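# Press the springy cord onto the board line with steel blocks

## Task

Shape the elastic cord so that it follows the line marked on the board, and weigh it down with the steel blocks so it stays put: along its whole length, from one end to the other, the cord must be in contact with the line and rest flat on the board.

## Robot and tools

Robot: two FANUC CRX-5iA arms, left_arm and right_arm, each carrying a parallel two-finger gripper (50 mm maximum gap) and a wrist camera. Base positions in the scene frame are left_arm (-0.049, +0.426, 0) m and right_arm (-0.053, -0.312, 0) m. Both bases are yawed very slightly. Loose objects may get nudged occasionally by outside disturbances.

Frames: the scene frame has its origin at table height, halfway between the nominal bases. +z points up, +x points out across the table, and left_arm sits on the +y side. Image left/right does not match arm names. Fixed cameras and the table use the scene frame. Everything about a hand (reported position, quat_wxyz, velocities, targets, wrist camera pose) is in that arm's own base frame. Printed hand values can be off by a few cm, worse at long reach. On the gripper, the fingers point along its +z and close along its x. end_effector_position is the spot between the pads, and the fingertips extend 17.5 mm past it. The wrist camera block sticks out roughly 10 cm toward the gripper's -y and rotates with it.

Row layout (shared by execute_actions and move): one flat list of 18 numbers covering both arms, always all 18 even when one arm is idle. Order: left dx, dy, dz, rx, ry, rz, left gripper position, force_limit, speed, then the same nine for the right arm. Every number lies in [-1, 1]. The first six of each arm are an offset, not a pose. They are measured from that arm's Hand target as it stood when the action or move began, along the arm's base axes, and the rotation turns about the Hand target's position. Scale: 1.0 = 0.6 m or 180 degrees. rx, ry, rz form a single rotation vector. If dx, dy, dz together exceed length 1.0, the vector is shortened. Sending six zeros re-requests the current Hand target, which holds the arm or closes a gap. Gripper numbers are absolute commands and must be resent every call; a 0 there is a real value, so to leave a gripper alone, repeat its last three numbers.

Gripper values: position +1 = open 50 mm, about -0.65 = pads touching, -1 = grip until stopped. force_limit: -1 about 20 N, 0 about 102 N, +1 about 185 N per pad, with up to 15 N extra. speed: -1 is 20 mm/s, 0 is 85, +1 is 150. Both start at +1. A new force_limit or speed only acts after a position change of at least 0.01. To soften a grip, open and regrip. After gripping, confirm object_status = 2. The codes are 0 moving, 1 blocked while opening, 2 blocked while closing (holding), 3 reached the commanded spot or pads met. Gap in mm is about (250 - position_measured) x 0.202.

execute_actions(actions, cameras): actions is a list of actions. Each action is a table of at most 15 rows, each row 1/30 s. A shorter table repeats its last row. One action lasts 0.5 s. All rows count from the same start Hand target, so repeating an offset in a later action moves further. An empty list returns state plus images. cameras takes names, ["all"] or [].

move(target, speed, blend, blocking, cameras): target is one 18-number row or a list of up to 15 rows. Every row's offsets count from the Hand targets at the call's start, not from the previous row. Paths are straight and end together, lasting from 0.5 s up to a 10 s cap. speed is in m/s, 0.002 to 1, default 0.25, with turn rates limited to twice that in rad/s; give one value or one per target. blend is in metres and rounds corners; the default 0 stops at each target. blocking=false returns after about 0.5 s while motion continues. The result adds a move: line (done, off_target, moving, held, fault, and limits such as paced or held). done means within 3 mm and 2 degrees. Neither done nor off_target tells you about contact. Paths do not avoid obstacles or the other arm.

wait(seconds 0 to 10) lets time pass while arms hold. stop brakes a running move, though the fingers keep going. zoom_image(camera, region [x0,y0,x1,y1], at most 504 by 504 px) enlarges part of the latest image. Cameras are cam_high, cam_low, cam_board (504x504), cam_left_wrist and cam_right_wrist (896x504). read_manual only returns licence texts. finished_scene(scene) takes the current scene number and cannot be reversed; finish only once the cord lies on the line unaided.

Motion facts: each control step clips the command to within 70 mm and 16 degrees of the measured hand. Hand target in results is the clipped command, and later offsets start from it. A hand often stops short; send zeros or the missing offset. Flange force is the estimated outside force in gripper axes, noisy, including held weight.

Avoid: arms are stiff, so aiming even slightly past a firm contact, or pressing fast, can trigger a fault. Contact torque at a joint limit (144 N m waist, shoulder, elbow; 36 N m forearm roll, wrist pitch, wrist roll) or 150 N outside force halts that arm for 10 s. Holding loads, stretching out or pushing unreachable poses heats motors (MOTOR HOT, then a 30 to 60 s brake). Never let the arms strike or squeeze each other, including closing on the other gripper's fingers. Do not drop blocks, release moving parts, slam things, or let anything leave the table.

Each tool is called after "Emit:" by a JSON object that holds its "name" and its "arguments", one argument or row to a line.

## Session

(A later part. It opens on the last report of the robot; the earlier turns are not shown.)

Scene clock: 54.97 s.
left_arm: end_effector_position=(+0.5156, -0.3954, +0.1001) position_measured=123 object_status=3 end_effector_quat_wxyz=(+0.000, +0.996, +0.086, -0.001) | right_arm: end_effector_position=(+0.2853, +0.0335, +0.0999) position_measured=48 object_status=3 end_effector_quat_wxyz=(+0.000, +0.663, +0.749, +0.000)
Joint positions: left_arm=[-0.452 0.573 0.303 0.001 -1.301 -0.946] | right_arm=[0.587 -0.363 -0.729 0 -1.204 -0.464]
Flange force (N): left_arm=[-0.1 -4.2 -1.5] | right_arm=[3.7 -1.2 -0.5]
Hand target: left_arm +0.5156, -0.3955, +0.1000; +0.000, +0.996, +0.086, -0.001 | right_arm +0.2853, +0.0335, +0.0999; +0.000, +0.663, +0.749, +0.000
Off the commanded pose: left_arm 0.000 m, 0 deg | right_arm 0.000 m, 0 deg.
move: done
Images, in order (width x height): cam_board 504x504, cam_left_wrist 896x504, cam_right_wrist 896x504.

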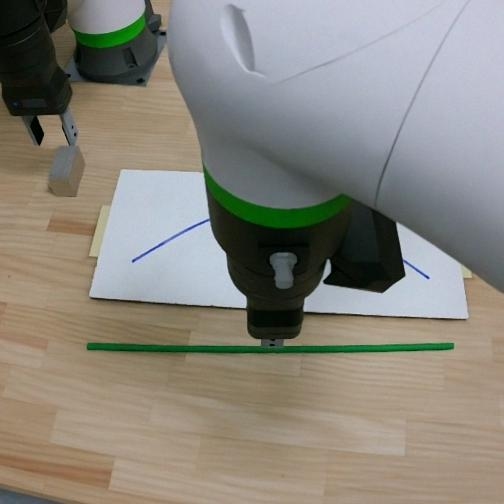

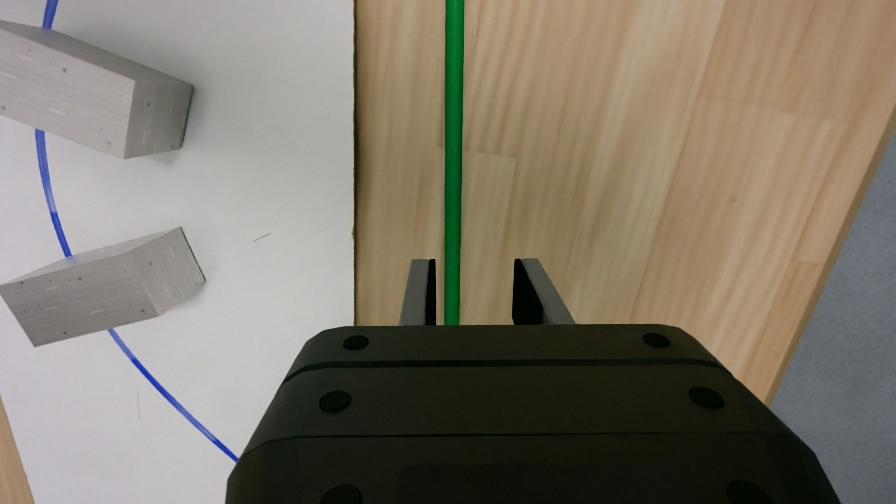

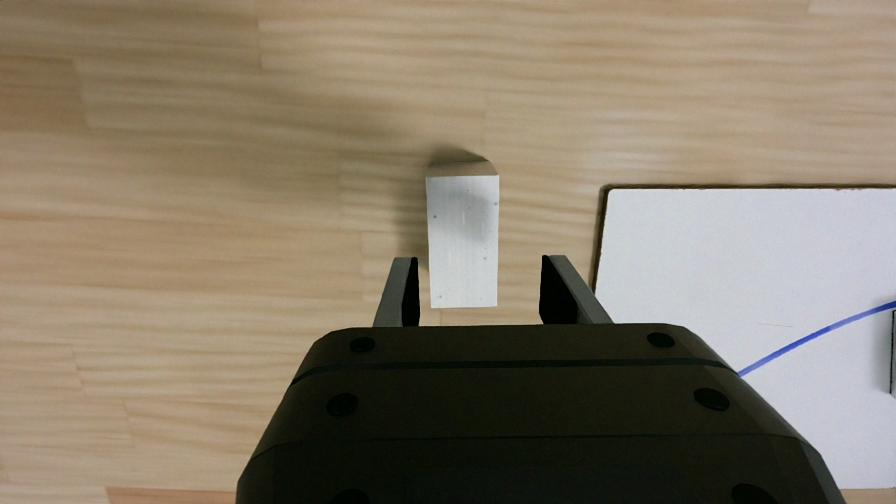

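Emit:
{"name": "move", "arguments": {
  "target": [
    [-0.01,-0.0017,-0.11,0,0,0,0.2,-0.8,-0.8,0.005,0,-0.11,0,0,0,0.7,-0.8,-0.8],
    [-0.01,-0.0017,-0.1317,0,0,0,0.2,-0.8,-0.8,0.005,0,-0.1248,0,0,0,0.7,-0.8,-0.8]
  ],
  "speed": [0.15,0.02],
  "cameras": ["cam_left_wrist","cam_right_wrist"]
}}

Scene clock: 57.87 s.
left_arm: end_effector_position=(+0.5096, -0.3965, +0.0210) position_measured=123 object_status=3 end_effector_quat_wxyz=(+0.000, +0.996, +0.086, -0.001) | right_arm: end_effector_position=(+0.2883, +0.0335, +0.0251) position_measured=48 object_status=3 end_effector_quat_wxyz=(+0.000, +0.663, +0.749, +0.000)
Joint positions: left_arm=[-0.458 0.632 0.199 0.001 -1.139 -0.94] | right_arm=[0.58 -0.232 -0.837 0 -0.966 -0.458]
Flange force (N): left_arm=[0.5 -2.8 -1.7] | right_arm=[3.5 -3.0 -1.2]
Hand target: left_arm +0.5096, -0.3965, +0.0210; +0.000, +0.996, +0.086, -0.001 | right_arm +0.2883, +0.0335, +0.0251; +0.000, +0.663, +0.749, +0.000
Off the commanded pose: left_arm 0.000 m, 0 deg | right_arm 0.000 m, 0 deg.
move: done
Images, in order (width x height): cam_left_wrist 896x504, cam_right_wrist 896x504.

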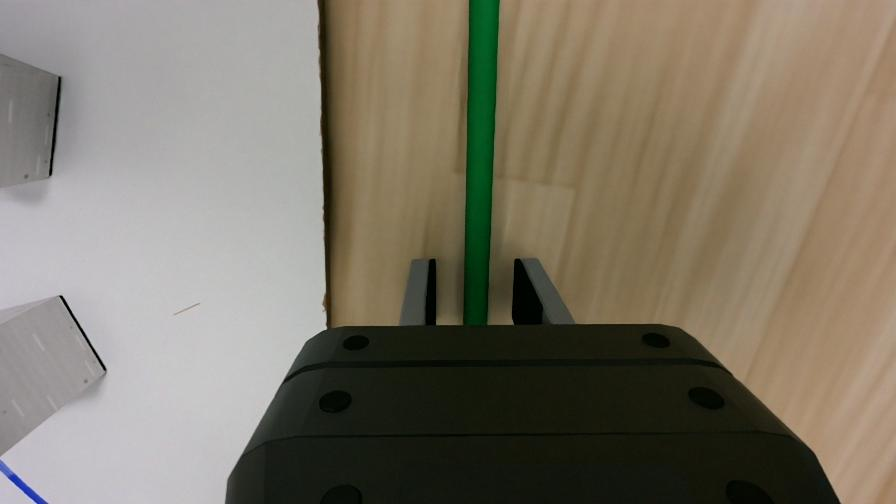

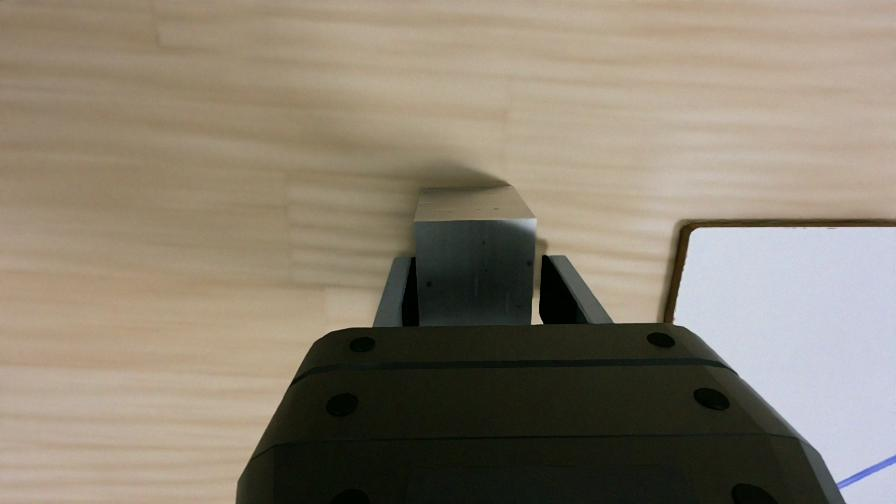

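Emit:
{"name": "move", "arguments": {
  "target": [
    [0,0,-0.0025,0,0,0,0.2,-0.8,-0.8,0,-0.002,0,0,0,0,0.7,-0.8,-0.8],
    [0,0,-0.0025,0,0,0,-1,-0.9,-0.8,0,-0.002,0,0,0,0,-1,-0.8,-0.6],
    [0,0,0.05,0,0,0,-1,-0.9,-0.8,0,-0.002,0.1,0,0,0,-1,-0.8,-0.6]
  ],
  "speed": [0.02,0.02,0.1],
  "cameras": ["all"]
}}

Scene clock: 61.00 s.
left_arm: end_effector_position=(+0.5096, -0.3965, +0.0510) position_measured=214 object_status=2 end_effector_quat_wxyz=(+0.000, +0.996, +0.086, -0.001) | right_arm: end_effector_position=(+0.2883, +0.0321, +0.0850) position_measured=103 object_status=2 end_effector_quat_wxyz=(+0.000, +0.663, +0.749, +0.000)
Joint positions: left_arm=[-0.458 0.603 0.228 0.001 -1.197 -0.94] | right_arm=[0.576 -0.334 -0.748 0 -1.157 -0.454]
Flange force (N): left_arm=[1.3 -2.8 -1.4] | right_arm=[3.2 -1.6 4.7]
Hand target: left_arm +0.5096, -0.3965, +0.0510; +0.000, +0.996, +0.086, -0.001 | right_arm +0.2883, +0.0323, +0.0851; +0.000, +0.663, +0.749, +0.000
Off the commanded pose: left_arm 0.000 m, 0 deg | right_arm 0.000 m, 0 deg.
move: done

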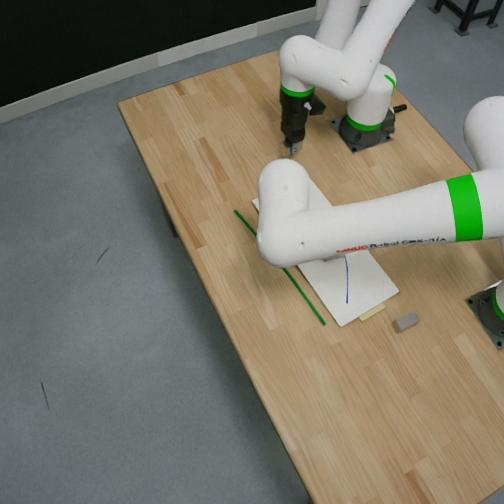

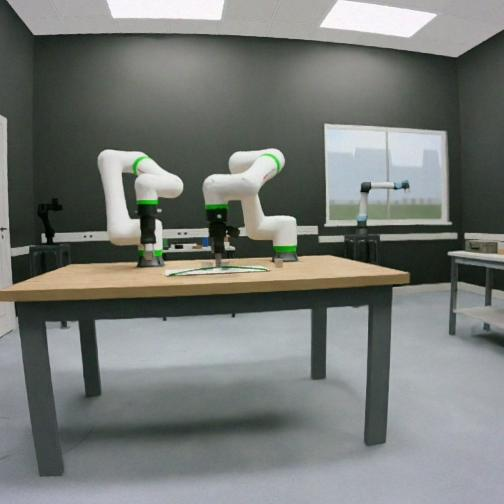

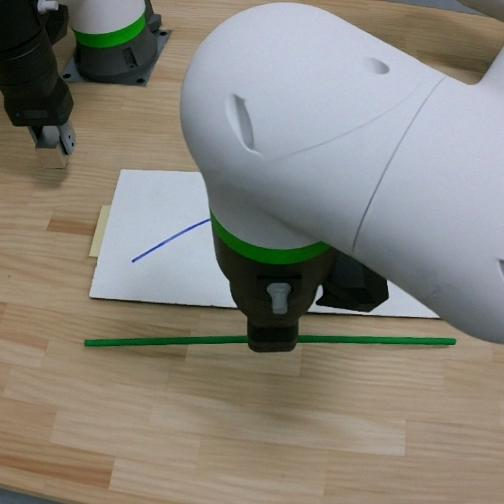

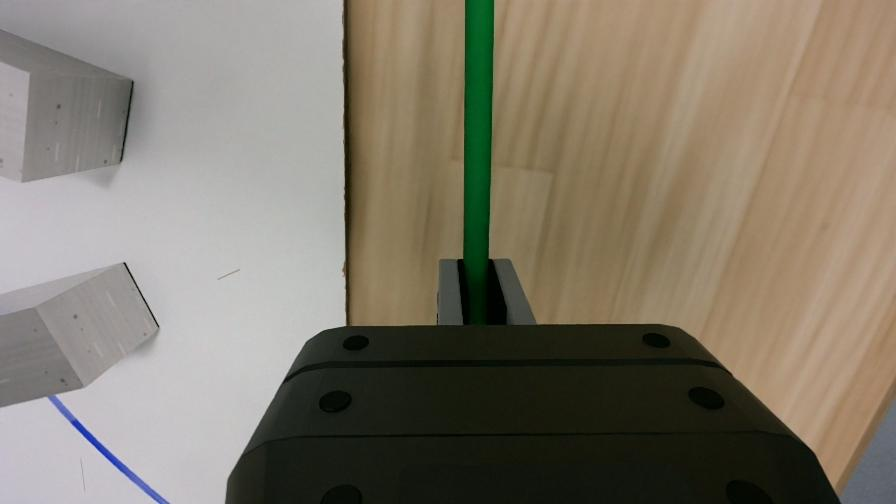

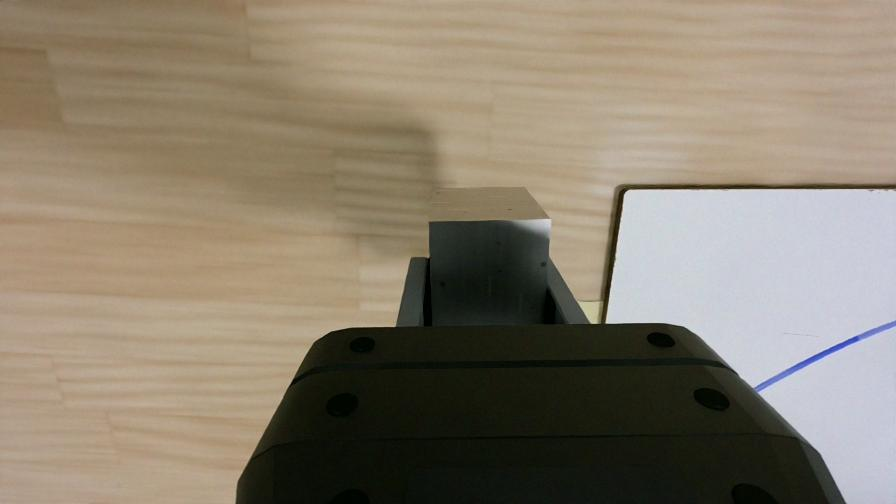

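Emit:
{"name": "move", "arguments": {
  "target": [
    [0,0,0.1,0,0,0,-1,-0.9,-0.8,0,0,0,0,0,0,-1,-0.8,-0.6],
    [-0.315,-0.0208,0.1,0,0,-0.0194,-1,-0.9,-0.8,0,0,0,0,0,0,-1,-0.8,-0.6],
    [-0.315,-0.0208,-0.038,0,0,-0.0194,-1,-0.9,-0.8,0,0,0,0,0,0,-1,-0.8,-0.6]
  ],
  "speed": [0.2,0.2,0.06],
  "cameras": ["cam_left_wrist","cam_board","cam_low"]
}}

Scene clock: 66.23 s.
left_arm: end_effector_position=(+0.3206, -0.4090, +0.0282) position_measured=214 object_status=2 end_effector_quat_wxyz=(+0.000, +0.998, +0.056, -0.001) | right_arm: end_effector_position=(+0.2883, +0.0323, +0.0851) position_measured=103 object_status=2 end_effector_quat_wxyz=(+0.000, +0.663, +0.749, +0.000)
Joint positions: left_arm=[-0.652 0.345 -0.214 0.001 -1.012 -0.807] | right_arm=[0.576 -0.334 -0.748 0 -1.157 -0.454]
Flange force (N): left_arm=[-1.7 -5.3 -2.1] | right_arm=[3.8 -3.2 4.7]
Hand target: left_arm +0.3206, -0.4090, +0.0282; +0.000, +0.998, +0.056, -0.001 | right_arm +0.2883, +0.0323, +0.0851; +0.000, +0.663, +0.749, +0.000
Off the commanded pose: left_arm 0.000 m, 0 deg | right_arm 0.000 m, 0 deg.
move: done
Images, in order (width x height): cam_low 504x504, cam_board 504x504, cam_left_wrist 896x504.

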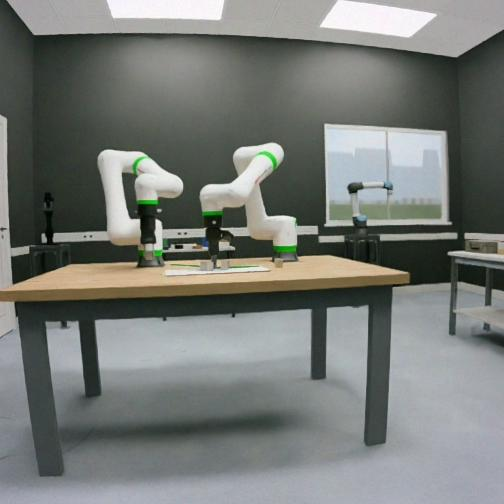

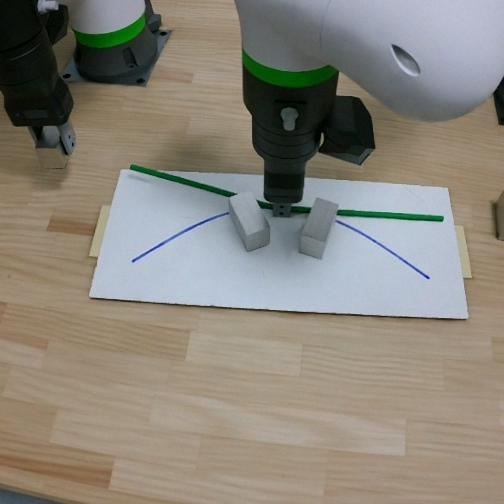

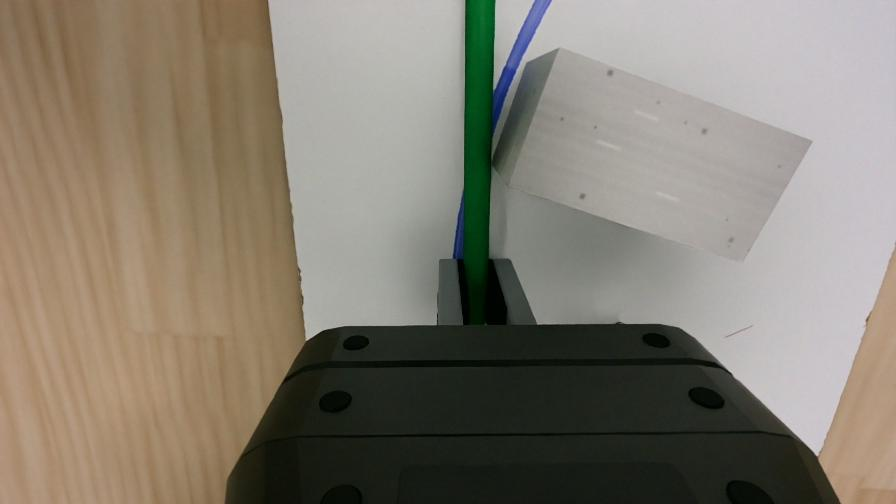

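Emit:
{"name": "move", "arguments": {
  "target": [
    [0,0,0.06,0,0,0,-1,-0.9,-0.8,0,0,0,0,0,0,-1,-0.8,-0.6],
    [-0.0166,-0.002,0.05,0,0,0,-1,-0.9,-0.8,0,0,0,0,0,0,-1,-0.8,-0.6],
    [-0.0166,-0.002,-0.0035,0,0,0,-1,-0.9,-0.8,0,0,0,0,0,0,-1,-0.8,-0.6]
  ],
  "speed": [0.08,0.1,0.06],
  "cameras": ["cam_left_wrist","cam_board"]
}}

Emit:
{"name": "zoom_image", "arguments": {
  "camera": "cam_board",
  "region": [100, 130, 460, 300]
}}

Scene clock: 69.23 s.
left_arm: end_effector_position=(+0.3106, -0.4102, +0.0261) position_measured=214 object_status=2 end_effector_quat_wxyz=(+0.000, +0.998, +0.056, -0.001) | right_arm: end_effector_position=(+0.2883, +0.0323, +0.0851) position_measured=103 object_status=2 end_effector_quat_wxyz=(+0.000, +0.663, +0.749, +0.000)
Joint positions: left_arm=[-0.667 0.337 -0.232 0.001 -1.003 -0.793] | right_arm=[0.576 -0.334 -0.748 0 -1.157 -0.454]
Flange force (N): left_arm=[1.7 -3.2 -2.3] | right_arm=[3.9 -1.6 4.1]
Hand target: left_arm +0.3106, -0.4102, +0.0261; +0.000, +0.998, +0.056, -0.001 | right_arm +0.2883, +0.0323, +0.0851; +0.000, +0.663, +0.749, +0.000
Off the commanded pose: left_arm 0.000 m, 0 deg | right_arm 0.000 m, 0 deg.
move: done
Images, in order (width x height): cam_board 504x504, cam_left_wrist 896x504.

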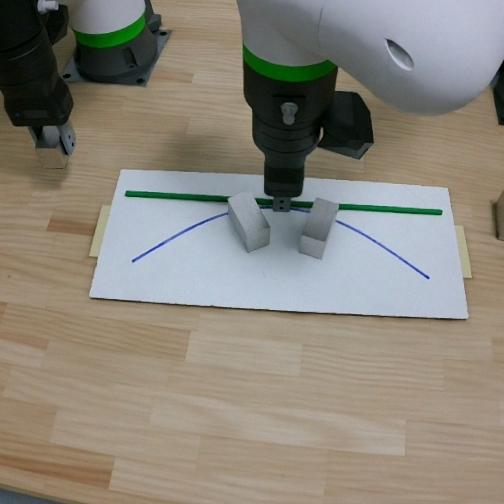

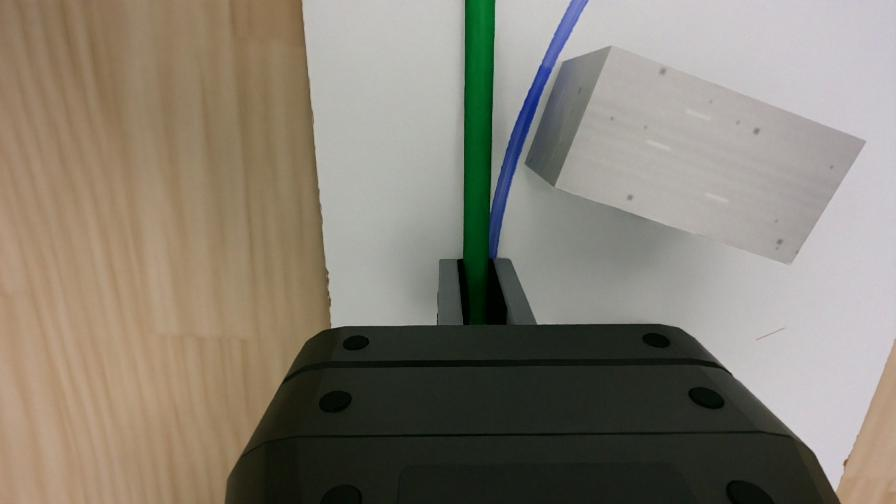

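Scaled by 1.400.

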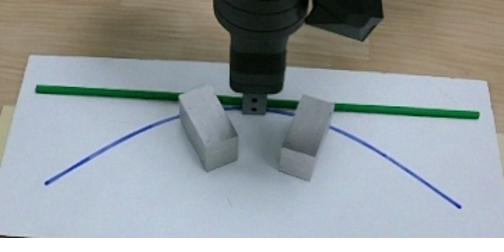

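Emit:
{"name": "move", "arguments": {
  "target": [
    [0,-0.0033,-0.001,0,0,0,-1,-0.9,-0.8,0,0,0,0,0,0,-1,-0.8,-0.6],
    [0,-0.0033,-0.0015,0,0,0,-0.1,-0.9,-0.9,0,0,0,0,0,0,-1,-0.8,-0.6],
    [0,-0.0033,0.2,0,0,0,-0.1,-0.9,-0.9,0,0,0,0,0,0,-1,-0.8,-0.6],
    [-0.0443,0.5237,0.125,0,0,0.464,0.7,-0.9,0,0,0,0,0,0,0,-1,-0.8,-0.6]
  ],
  "speed": [0.02,0.02,0.12,0.4],
  "cameras": ["cam_left_wrist","cam_board"]
}}

Emit:
{"name": "zoom_image", "arguments": {
  "camera": "cam_board",
  "region": [100, 130, 460, 300]
}}

Scene clock: 75.93 s.
left_arm: end_effector_position=(+0.2840, -0.0959, +0.1011) position_measured=48 object_status=3 end_effector_quat_wxyz=(+0.001, +0.707, +0.707, +0.000) | right_arm: end_effector_position=(+0.2883, +0.0323, +0.0851) position_measured=103 object_status=2 end_effector_quat_wxyz=(+0.000, +0.663, +0.749, +0.000)
Joint positions: left_arm=[0.124 -0.322 -0.7 0.001 -1.193 -0.126] | right_arm=[0.576 -0.334 -0.748 0 -1.157 -0.454]
Flange force (N): left_arm=[6.1 -3.7 -1.9] | right_arm=[3.2 -2.4 4.4]
Hand target: left_arm +0.2840, -0.0959, +0.1011; +0.001, +0.707, +0.707, +0.000 | right_arm +0.2883, +0.0323, +0.0851; +0.000, +0.663, +0.749, +0.000
Off the commanded pose: left_arm 0.000 m, 0 deg | right_arm 0.000 m, 0 deg.
move: done
Images, in order (width x height): cam_board 504x504, cam_left_wrist 896x504.

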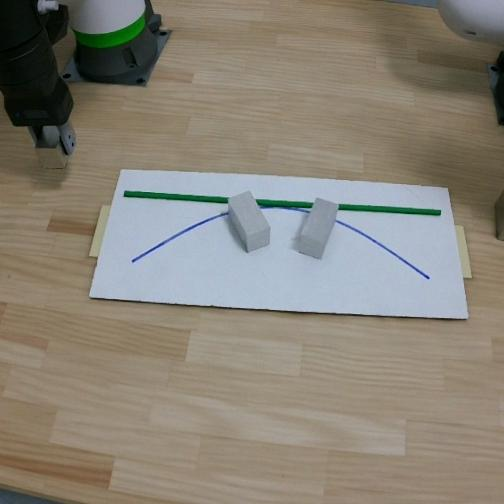

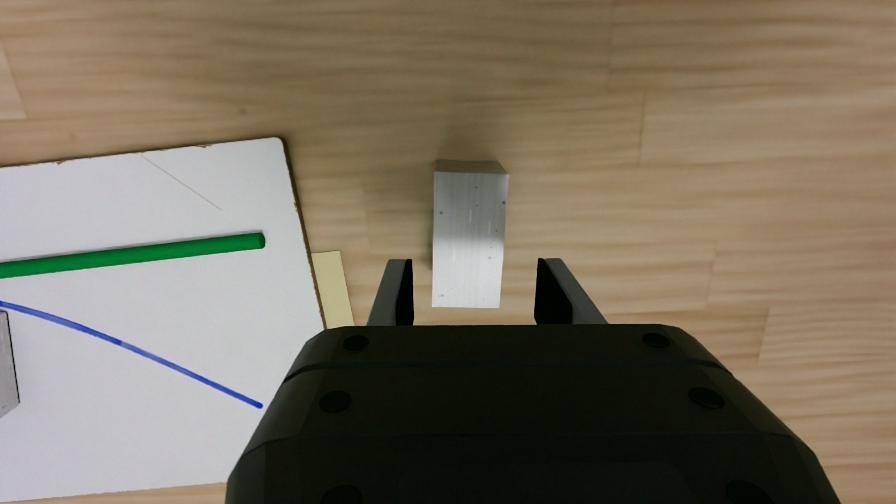

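Scaled by 1.400.

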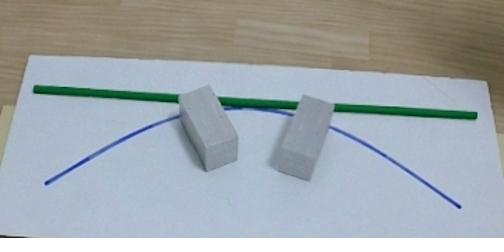

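Emit:
{"name": "move", "arguments": {
  "target": [
    [0.0033,0,-0.11,0,0,-0.0067,0.7,-0.9,0,0,0,0,0,0,0,-1,-0.8,-0.6],
    [0.0033,0,-0.1268,0,0,-0.0067,0.7,-0.9,0,0,0,0,0,0,0,-1,-0.8,-0.6],
    [0.0033,0,-0.1268,0,0,-0.0067,-1,-0.8,-0.5,0,0,0,0,0,0,-1,-0.8,-0.6],
    [0.0033,0,0,0,0,-0.0067,-1,-0.8,-0.5,0,0,0,0,0,0,-1,-0.8,-0.6],
    [-0.0342,-0.2033,-0.0018,0,0,0.0356,-1,-0.8,-0.5,-0.0182,0.1778,0.025,0,0,0,-1,-0.8,-0.6]
  ],
  "speed": [0.15,0.04,0.1,0.12,0.2],
  "cameras": ["cam_left_wrist","cam_board","cam_right_wrist"]
}}

Scene clock: 81.57 s.
left_arm: end_effector_position=(+0.2636, -0.2179, +0.1000) position_measured=103 object_status=2 end_effector_quat_wxyz=(+0.001, +0.667, +0.745, +0.000) | right_arm: end_effector_position=(+0.2774, +0.1389, +0.1001) position_measured=103 object_status=2 end_effector_quat_wxyz=(+0.000, +0.663, +0.749, +0.000)
Joint positions: left_arm=[-0.3 -0.191 -0.605 0.001 -1.155 0.41] | right_arm=[0.897 -0.287 -0.678 0 -1.18 -0.775]
Flange force (N): left_arm=[8.5 -0.2 3.4] | right_arm=[3.9 -3.0 4.2]
Hand target: left_arm +0.2635, -0.2179, +0.1000; +0.001, +0.667, +0.745, +0.000 | right_arm +0.2774, +0.1389, +0.1001; +0.000, +0.663, +0.749, +0.000
Off the commanded pose: left_arm 0.000 m, 0 deg | right_arm 0.000 m, 0 deg.
move: done
Images, in order (width x height): cam_board 504x504, cam_left_wrist 896x504, cam_right_wrist 896x504.

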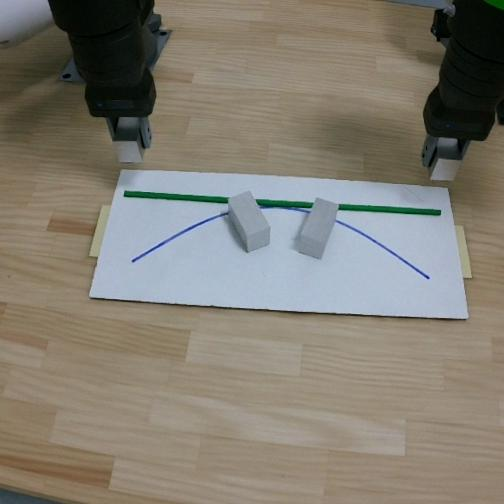

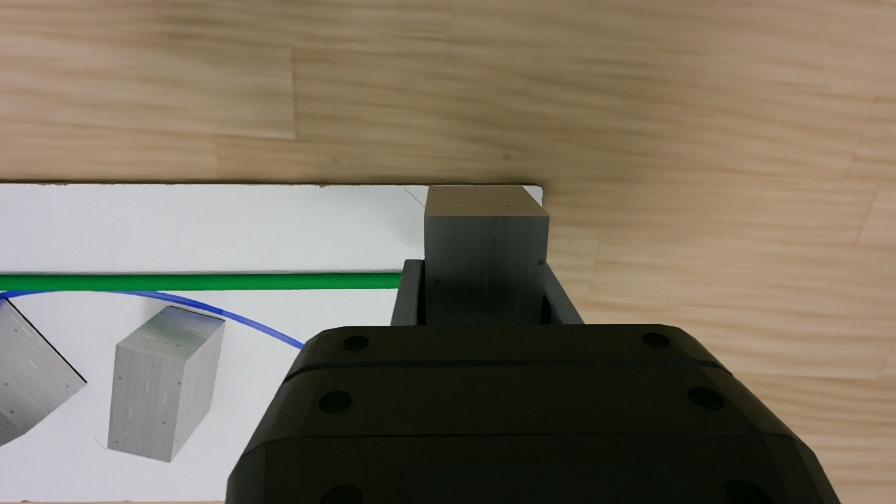

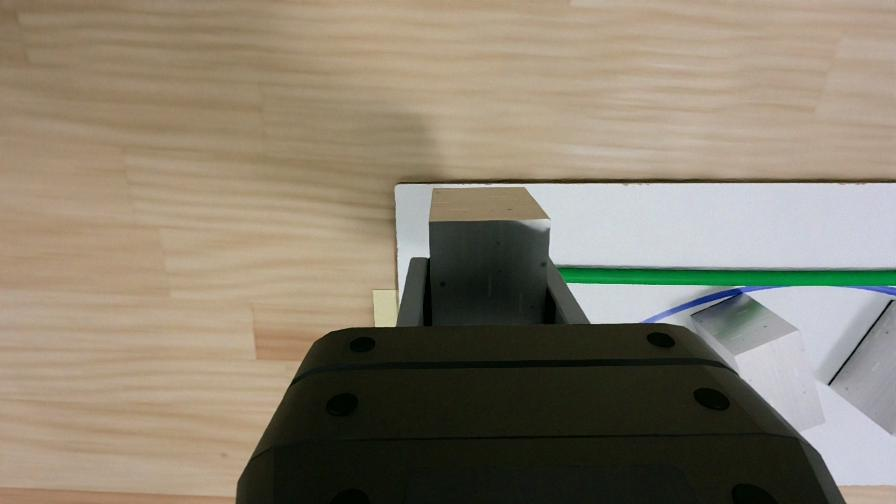

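Emit:
{"name": "move", "arguments": {
  "target": [
    [-0.0217,-0.0025,-0.05,0,0,0,-1,-0.8,-0.5,-0.0217,-0.0027,-0.05,0,0,0,-1,-0.8,-0.6],
    [-0.0217,-0.0025,-0.1133,0,0,0,-1,-0.8,-0.5,-0.0217,-0.0027,-0.1138,0,0,0,-1,-0.8,-0.6]
  ],
  "speed": [0.1,0.04],
  "cameras": ["cam_board"]
}}

Emit:
{"name": "move", "arguments": {
  "target": [0.1359,0.01,0,0,0,-0.173,-1,-0.8,-0.5,0.1343,0.0219,0,0,0,0.173,-1,-0.8,-0.6],
  "speed": 0.06,
  "cameras": ["cam_left_wrist","cam_board","cam_right_wrist"]
}}

Emit:
{"name": "zoom_image", "arguments": {
  "camera": "cam_board",
  "region": [100, 130, 460, 300]
}}

Scene clock: 85.53 s.
left_arm: end_effector_position=(+0.2505, -0.2194, +0.0321) position_measured=103 object_status=2 end_effector_quat_wxyz=(+0.001, +0.667, +0.745, +0.000) | right_arm: end_effector_position=(+0.2644, +0.1373, +0.0318) position_measured=103 object_status=2 end_effector_quat_wxyz=(+0.000, +0.663, +0.749, +0.000)
Joint positions: left_arm=[-0.317 -0.114 -0.723 0.001 -0.961 0.427] | right_arm=[0.931 -0.221 -0.809 0 -0.982 -0.809]
Flange force (N): left_arm=[6.0 0.9 2.4] | right_arm=[3.2 -2.6 4.6]
Hand target: left_arm +0.2505, -0.2194, +0.0321; +0.001, +0.667, +0.745, +0.000 | right_arm +0.2644, +0.1373, +0.0318; +0.000, +0.663, +0.749, +0.000
Off the commanded pose: left_arm 0.000 m, 0 deg | right_arm 0.000 m, 0 deg.
move: done
Images, in order (width x height): cam_board 504x504.

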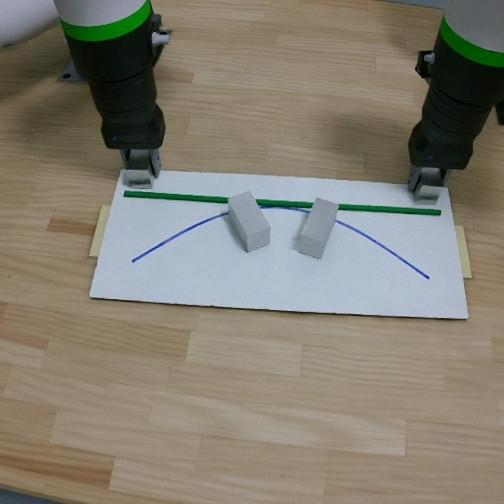

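Scene clock: 90.37 s.
left_arm: end_effector_position=(+0.3320, -0.2134, +0.0321) position_measured=103 object_status=2 end_effector_quat_wxyz=(+0.000, +0.842, +0.539, +0.000) | right_arm: end_effector_position=(+0.3450, +0.1505, +0.0318) position_measured=103 object_status=2 end_effector_quat_wxyz=(+0.000, +0.437, +0.899, +0.000)
Joint positions: left_arm=[-0.235 0.052 -0.563 0.002 -0.956 -0.199] | right_arm=[0.764 0.006 -0.611 0 -0.953 -0.098]
Flange force (N): left_arm=[4.8 -3.2 2.9] | right_arm=[3.8 -2.0 4.0]
Hand target: left_arm +0.3320, -0.2134, +0.0321; +0.000, +0.842, +0.539, +0.000 | right_arm +0.3450, +0.1505, +0.0318; +0.000, +0.437, +0.899, +0.000
Off the commanded pose: left_arm 0.000 m, 0 deg | right_arm 0.000 m, 0 deg.
move: done
Images, in order (width x height): cam_board 504x504, cam_left_wrist 896x504, cam_right_wrist 896x504.

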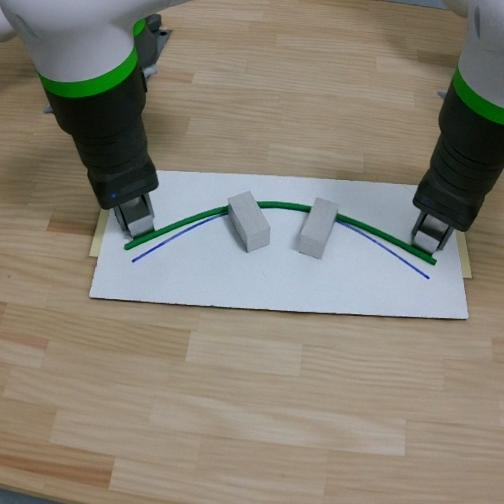

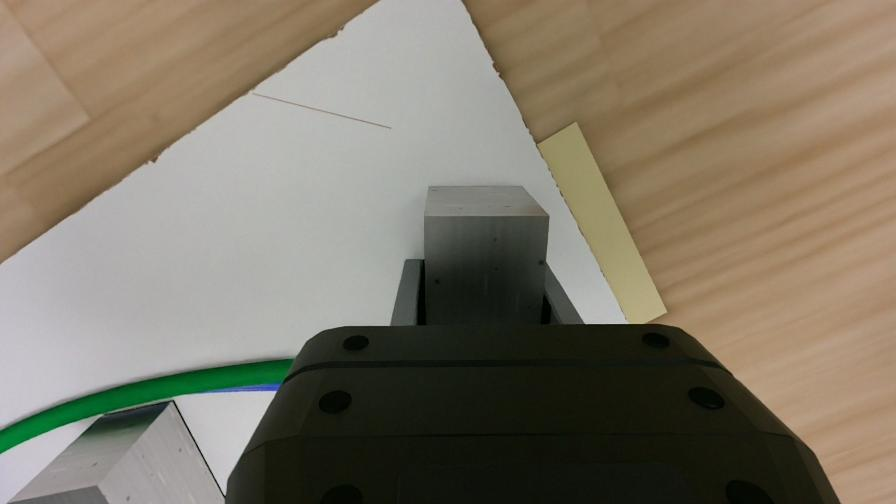

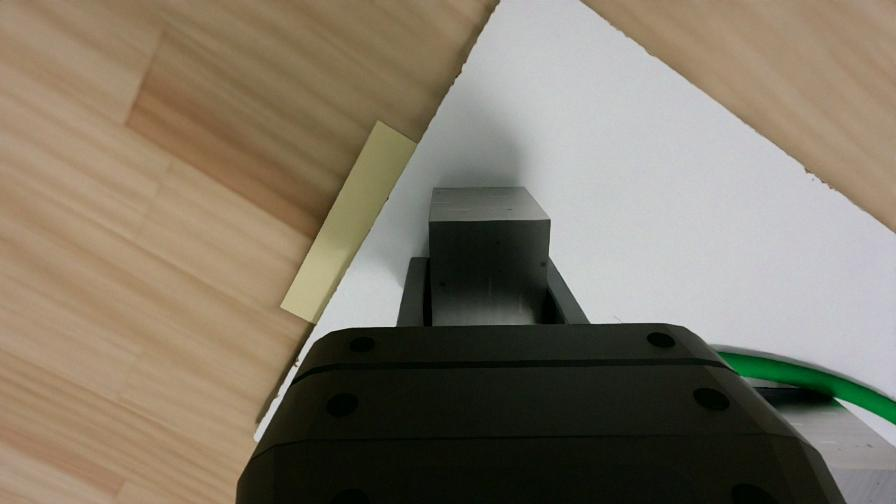

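Scaled by 1.400.

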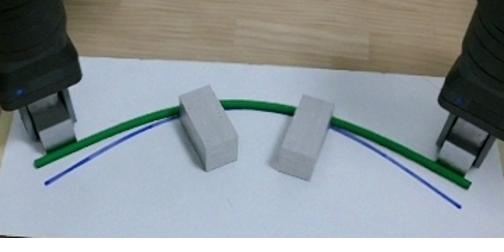

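Emit:
{"name": "move", "arguments": {
  "target": [0.0306,0.0022,0,0,0,-0.04,-1,-0.8,-0.5,0.0302,0.005,0,0,0,0.04,-1,-0.8,-0.6],
  "speed": 0.05,
  "cameras": ["cam_board"]
}}

Emit:
{"name": "zoom_image", "arguments": {
  "camera": "cam_board",
  "region": [100, 180, 280, 300]
}}

Emit:
{"name": "zoom_image", "arguments": {
  "camera": "cam_board",
  "region": [280, 180, 460, 300]
}}

Scene clock: 92.63 s.
left_arm: end_effector_position=(+0.3504, -0.2121, +0.0320) position_measured=103 object_status=2 end_effector_quat_wxyz=(+0.000, +0.875, +0.485, +0.000) | right_arm: end_effector_position=(+0.3631, +0.1535, +0.0318) position_measured=103 object_status=2 end_effector_quat_wxyz=(+0.000, +0.380, +0.925, +0.000)
Joint positions: left_arm=[-0.22 0.088 -0.523 0.001 -0.959 -0.339] | right_arm=[0.736 0.051 -0.564 0 -0.955 0.056]
Flange force (N): left_arm=[3.7 -3.2 3.1] | right_arm=[3.9 -0.7 3.6]
Hand target: left_arm +0.3504, -0.2121, +0.0321; +0.000, +0.875, +0.485, +0.000 | right_arm +0.3631, +0.1535, +0.0318; +0.000, +0.380, +0.925, +0.000
Off the commanded pose: left_arm 0.000 m, 0 deg | right_arm 0.000 m, 0 deg.
move: done
Images, in order (width x height): cam_board 504x504.

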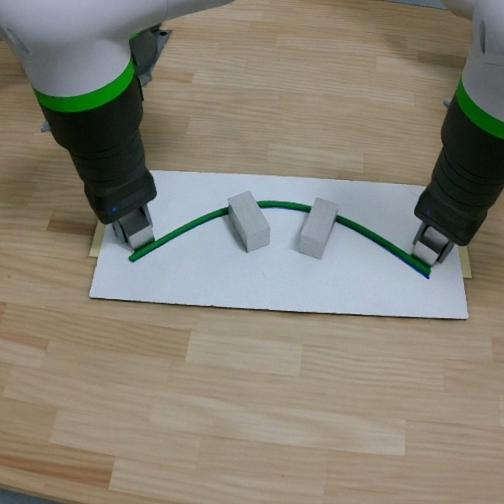

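Scaled by 2.800.

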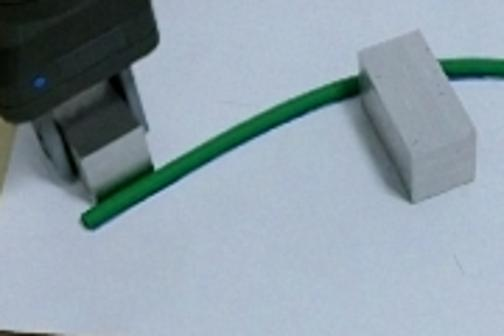

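Scaled by 2.800.

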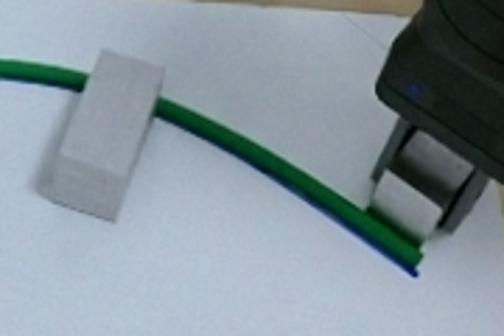

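Emit:
{"name": "move", "arguments": {
  "target": [
    [0.0052,0.0002,0,0,0,0,-1,-0.8,-0.5,0.0034,0.0003,0,0,0,0,-1,-0.8,-0.6],
    [0.0052,0.0002,-0.0018,0,0,0,-1,-0.8,-0.5,0.0034,0.0003,-0.0018,0,0,0,-1,-0.8,-0.6]
  ],
  "speed": [0.03,0.01],
  "cameras": ["cam_board"]
}}

Emit:
{"name": "zoom_image", "arguments": {
  "camera": "cam_board",
  "region": [100, 180, 280, 300]
}}

Emit:
{"name": "zoom_image", "arguments": {
  "camera": "cam_board",
  "region": [280, 180, 460, 300]
}}

Scene clock: 94.53 s.
left_arm: end_effector_position=(+0.3536, -0.2120, +0.0310) position_measured=103 object_status=2 end_effector_quat_wxyz=(+0.001, +0.875, +0.485, +0.000) | right_arm: end_effector_position=(+0.3652, +0.1537, +0.0308) position_measured=103 object_status=2 end_effector_quat_wxyz=(+0.000, +0.380, +0.925, +0.000)
Joint positions: left_arm=[-0.218 0.096 -0.518 0.002 -0.957 -0.341] | right_arm=[0.733 0.057 -0.56 0 -0.953 0.059]
Flange force (N): left_arm=[7.0 -35.3 -64.6] | right_arm=[15.4 -18.2 -54.8]
Hand target: left_arm +0.3535, -0.2120, +0.0310; +0.000, +0.875, +0.485, +0.000 | right_arm +0.3651, +0.1536, +0.0307; +0.000, +0.380, +0.925, +0.000
Off the commanded pose: left_arm 0.000 m, 0 deg | right_arm 0.000 m, 0 deg.
move: done
Images, in order (width x height): cam_board 504x504.

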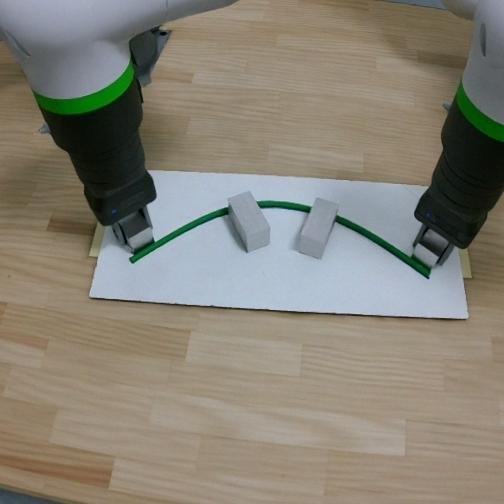

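Scaled by 2.800.

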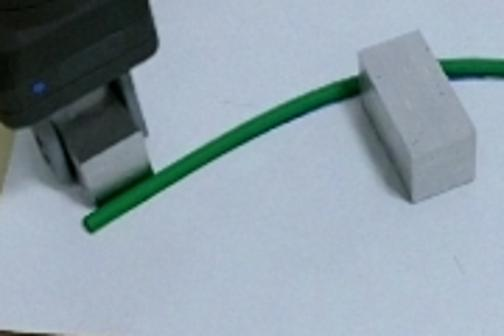

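Scaled by 2.800.

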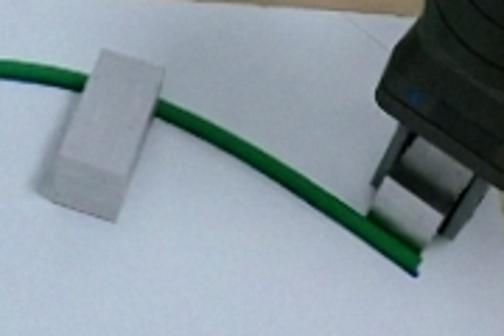

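Emit:
{"name": "move", "arguments": {
  "target": [
    [0,0,0.0011,0,0,0,-1,-0.8,-0.5,0,0,0.0009,0,0,0,-1,-0.8,-0.6],
    [0,0,0.0011,0,0,0,0.6,-0.8,-0.9,0,0,0.0009,0,0,0,0.6,-0.8,-0.9],
    [0,0,0.1,0,0,0,0.6,-0.8,-0.9,0,0,0.1,0,0,0,0.6,-0.8,-0.9],
    [-0.15,0.15,0.2,0,0,0,0.6,-0.8,-0.9,-0.15,-0.15,0.2,0,0,0,0.6,-0.8,-0.9]
  ],
  "speed": [0.01,0.02,0.08,0.25],
  "cameras": ["cam_board"]
}}

Emit:
{"name": "zoom_image", "arguments": {
  "camera": "cam_board",
  "region": [100, 180, 280, 300]
}}

Emit:
{"name": "zoom_image", "arguments": {
  "camera": "cam_board",
  "region": [280, 180, 460, 300]
}}

Scene clock: 98.77 s.
left_arm: end_effector_position=(+0.2635, -0.1220, +0.1510) position_measured=63 object_status=3 end_effector_quat_wxyz=(+0.000, +0.875, +0.485, +0.000) | right_arm: end_effector_position=(+0.2751, +0.0636, +0.1506) position_measured=63 object_status=3 end_effector_quat_wxyz=(+0.000, +0.380, +0.925, +0.000)
Joint positions: left_arm=[0.032 -0.399 -0.628 0.001 -1.343 -0.591] | right_arm=[0.705 -0.425 -0.644 0 -1.352 0.086]
Flange force (N): left_arm=[3.6 -7.6 -1.8] | right_arm=[2.0 1.4 -1.3]
Hand target: left_arm +0.2635, -0.1220, +0.1510; +0.000, +0.875, +0.485, +0.000 | right_arm +0.2751, +0.0636, +0.1507; +0.000, +0.380, +0.925, +0.000
Off the commanded pose: left_arm 0.000 m, 0 deg | right_arm 0.000 m, 0 deg.
move: done
Images, in order (width x height): cam_board 504x504.

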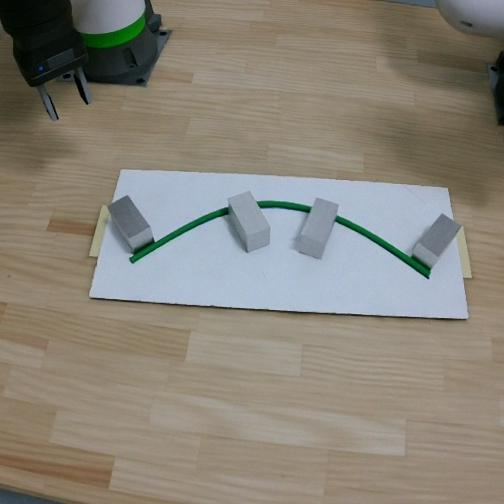

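Scaled by 2.800.

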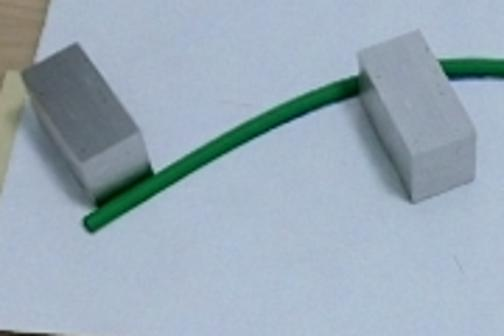

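Scaled by 2.800.

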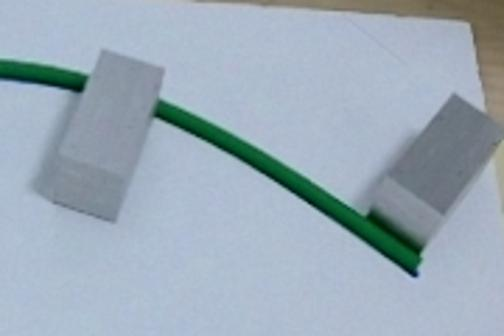

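Emit:
{"name": "finished_scene", "arguments": {
  "scene": 1
}}

The scene is finished: the task was done.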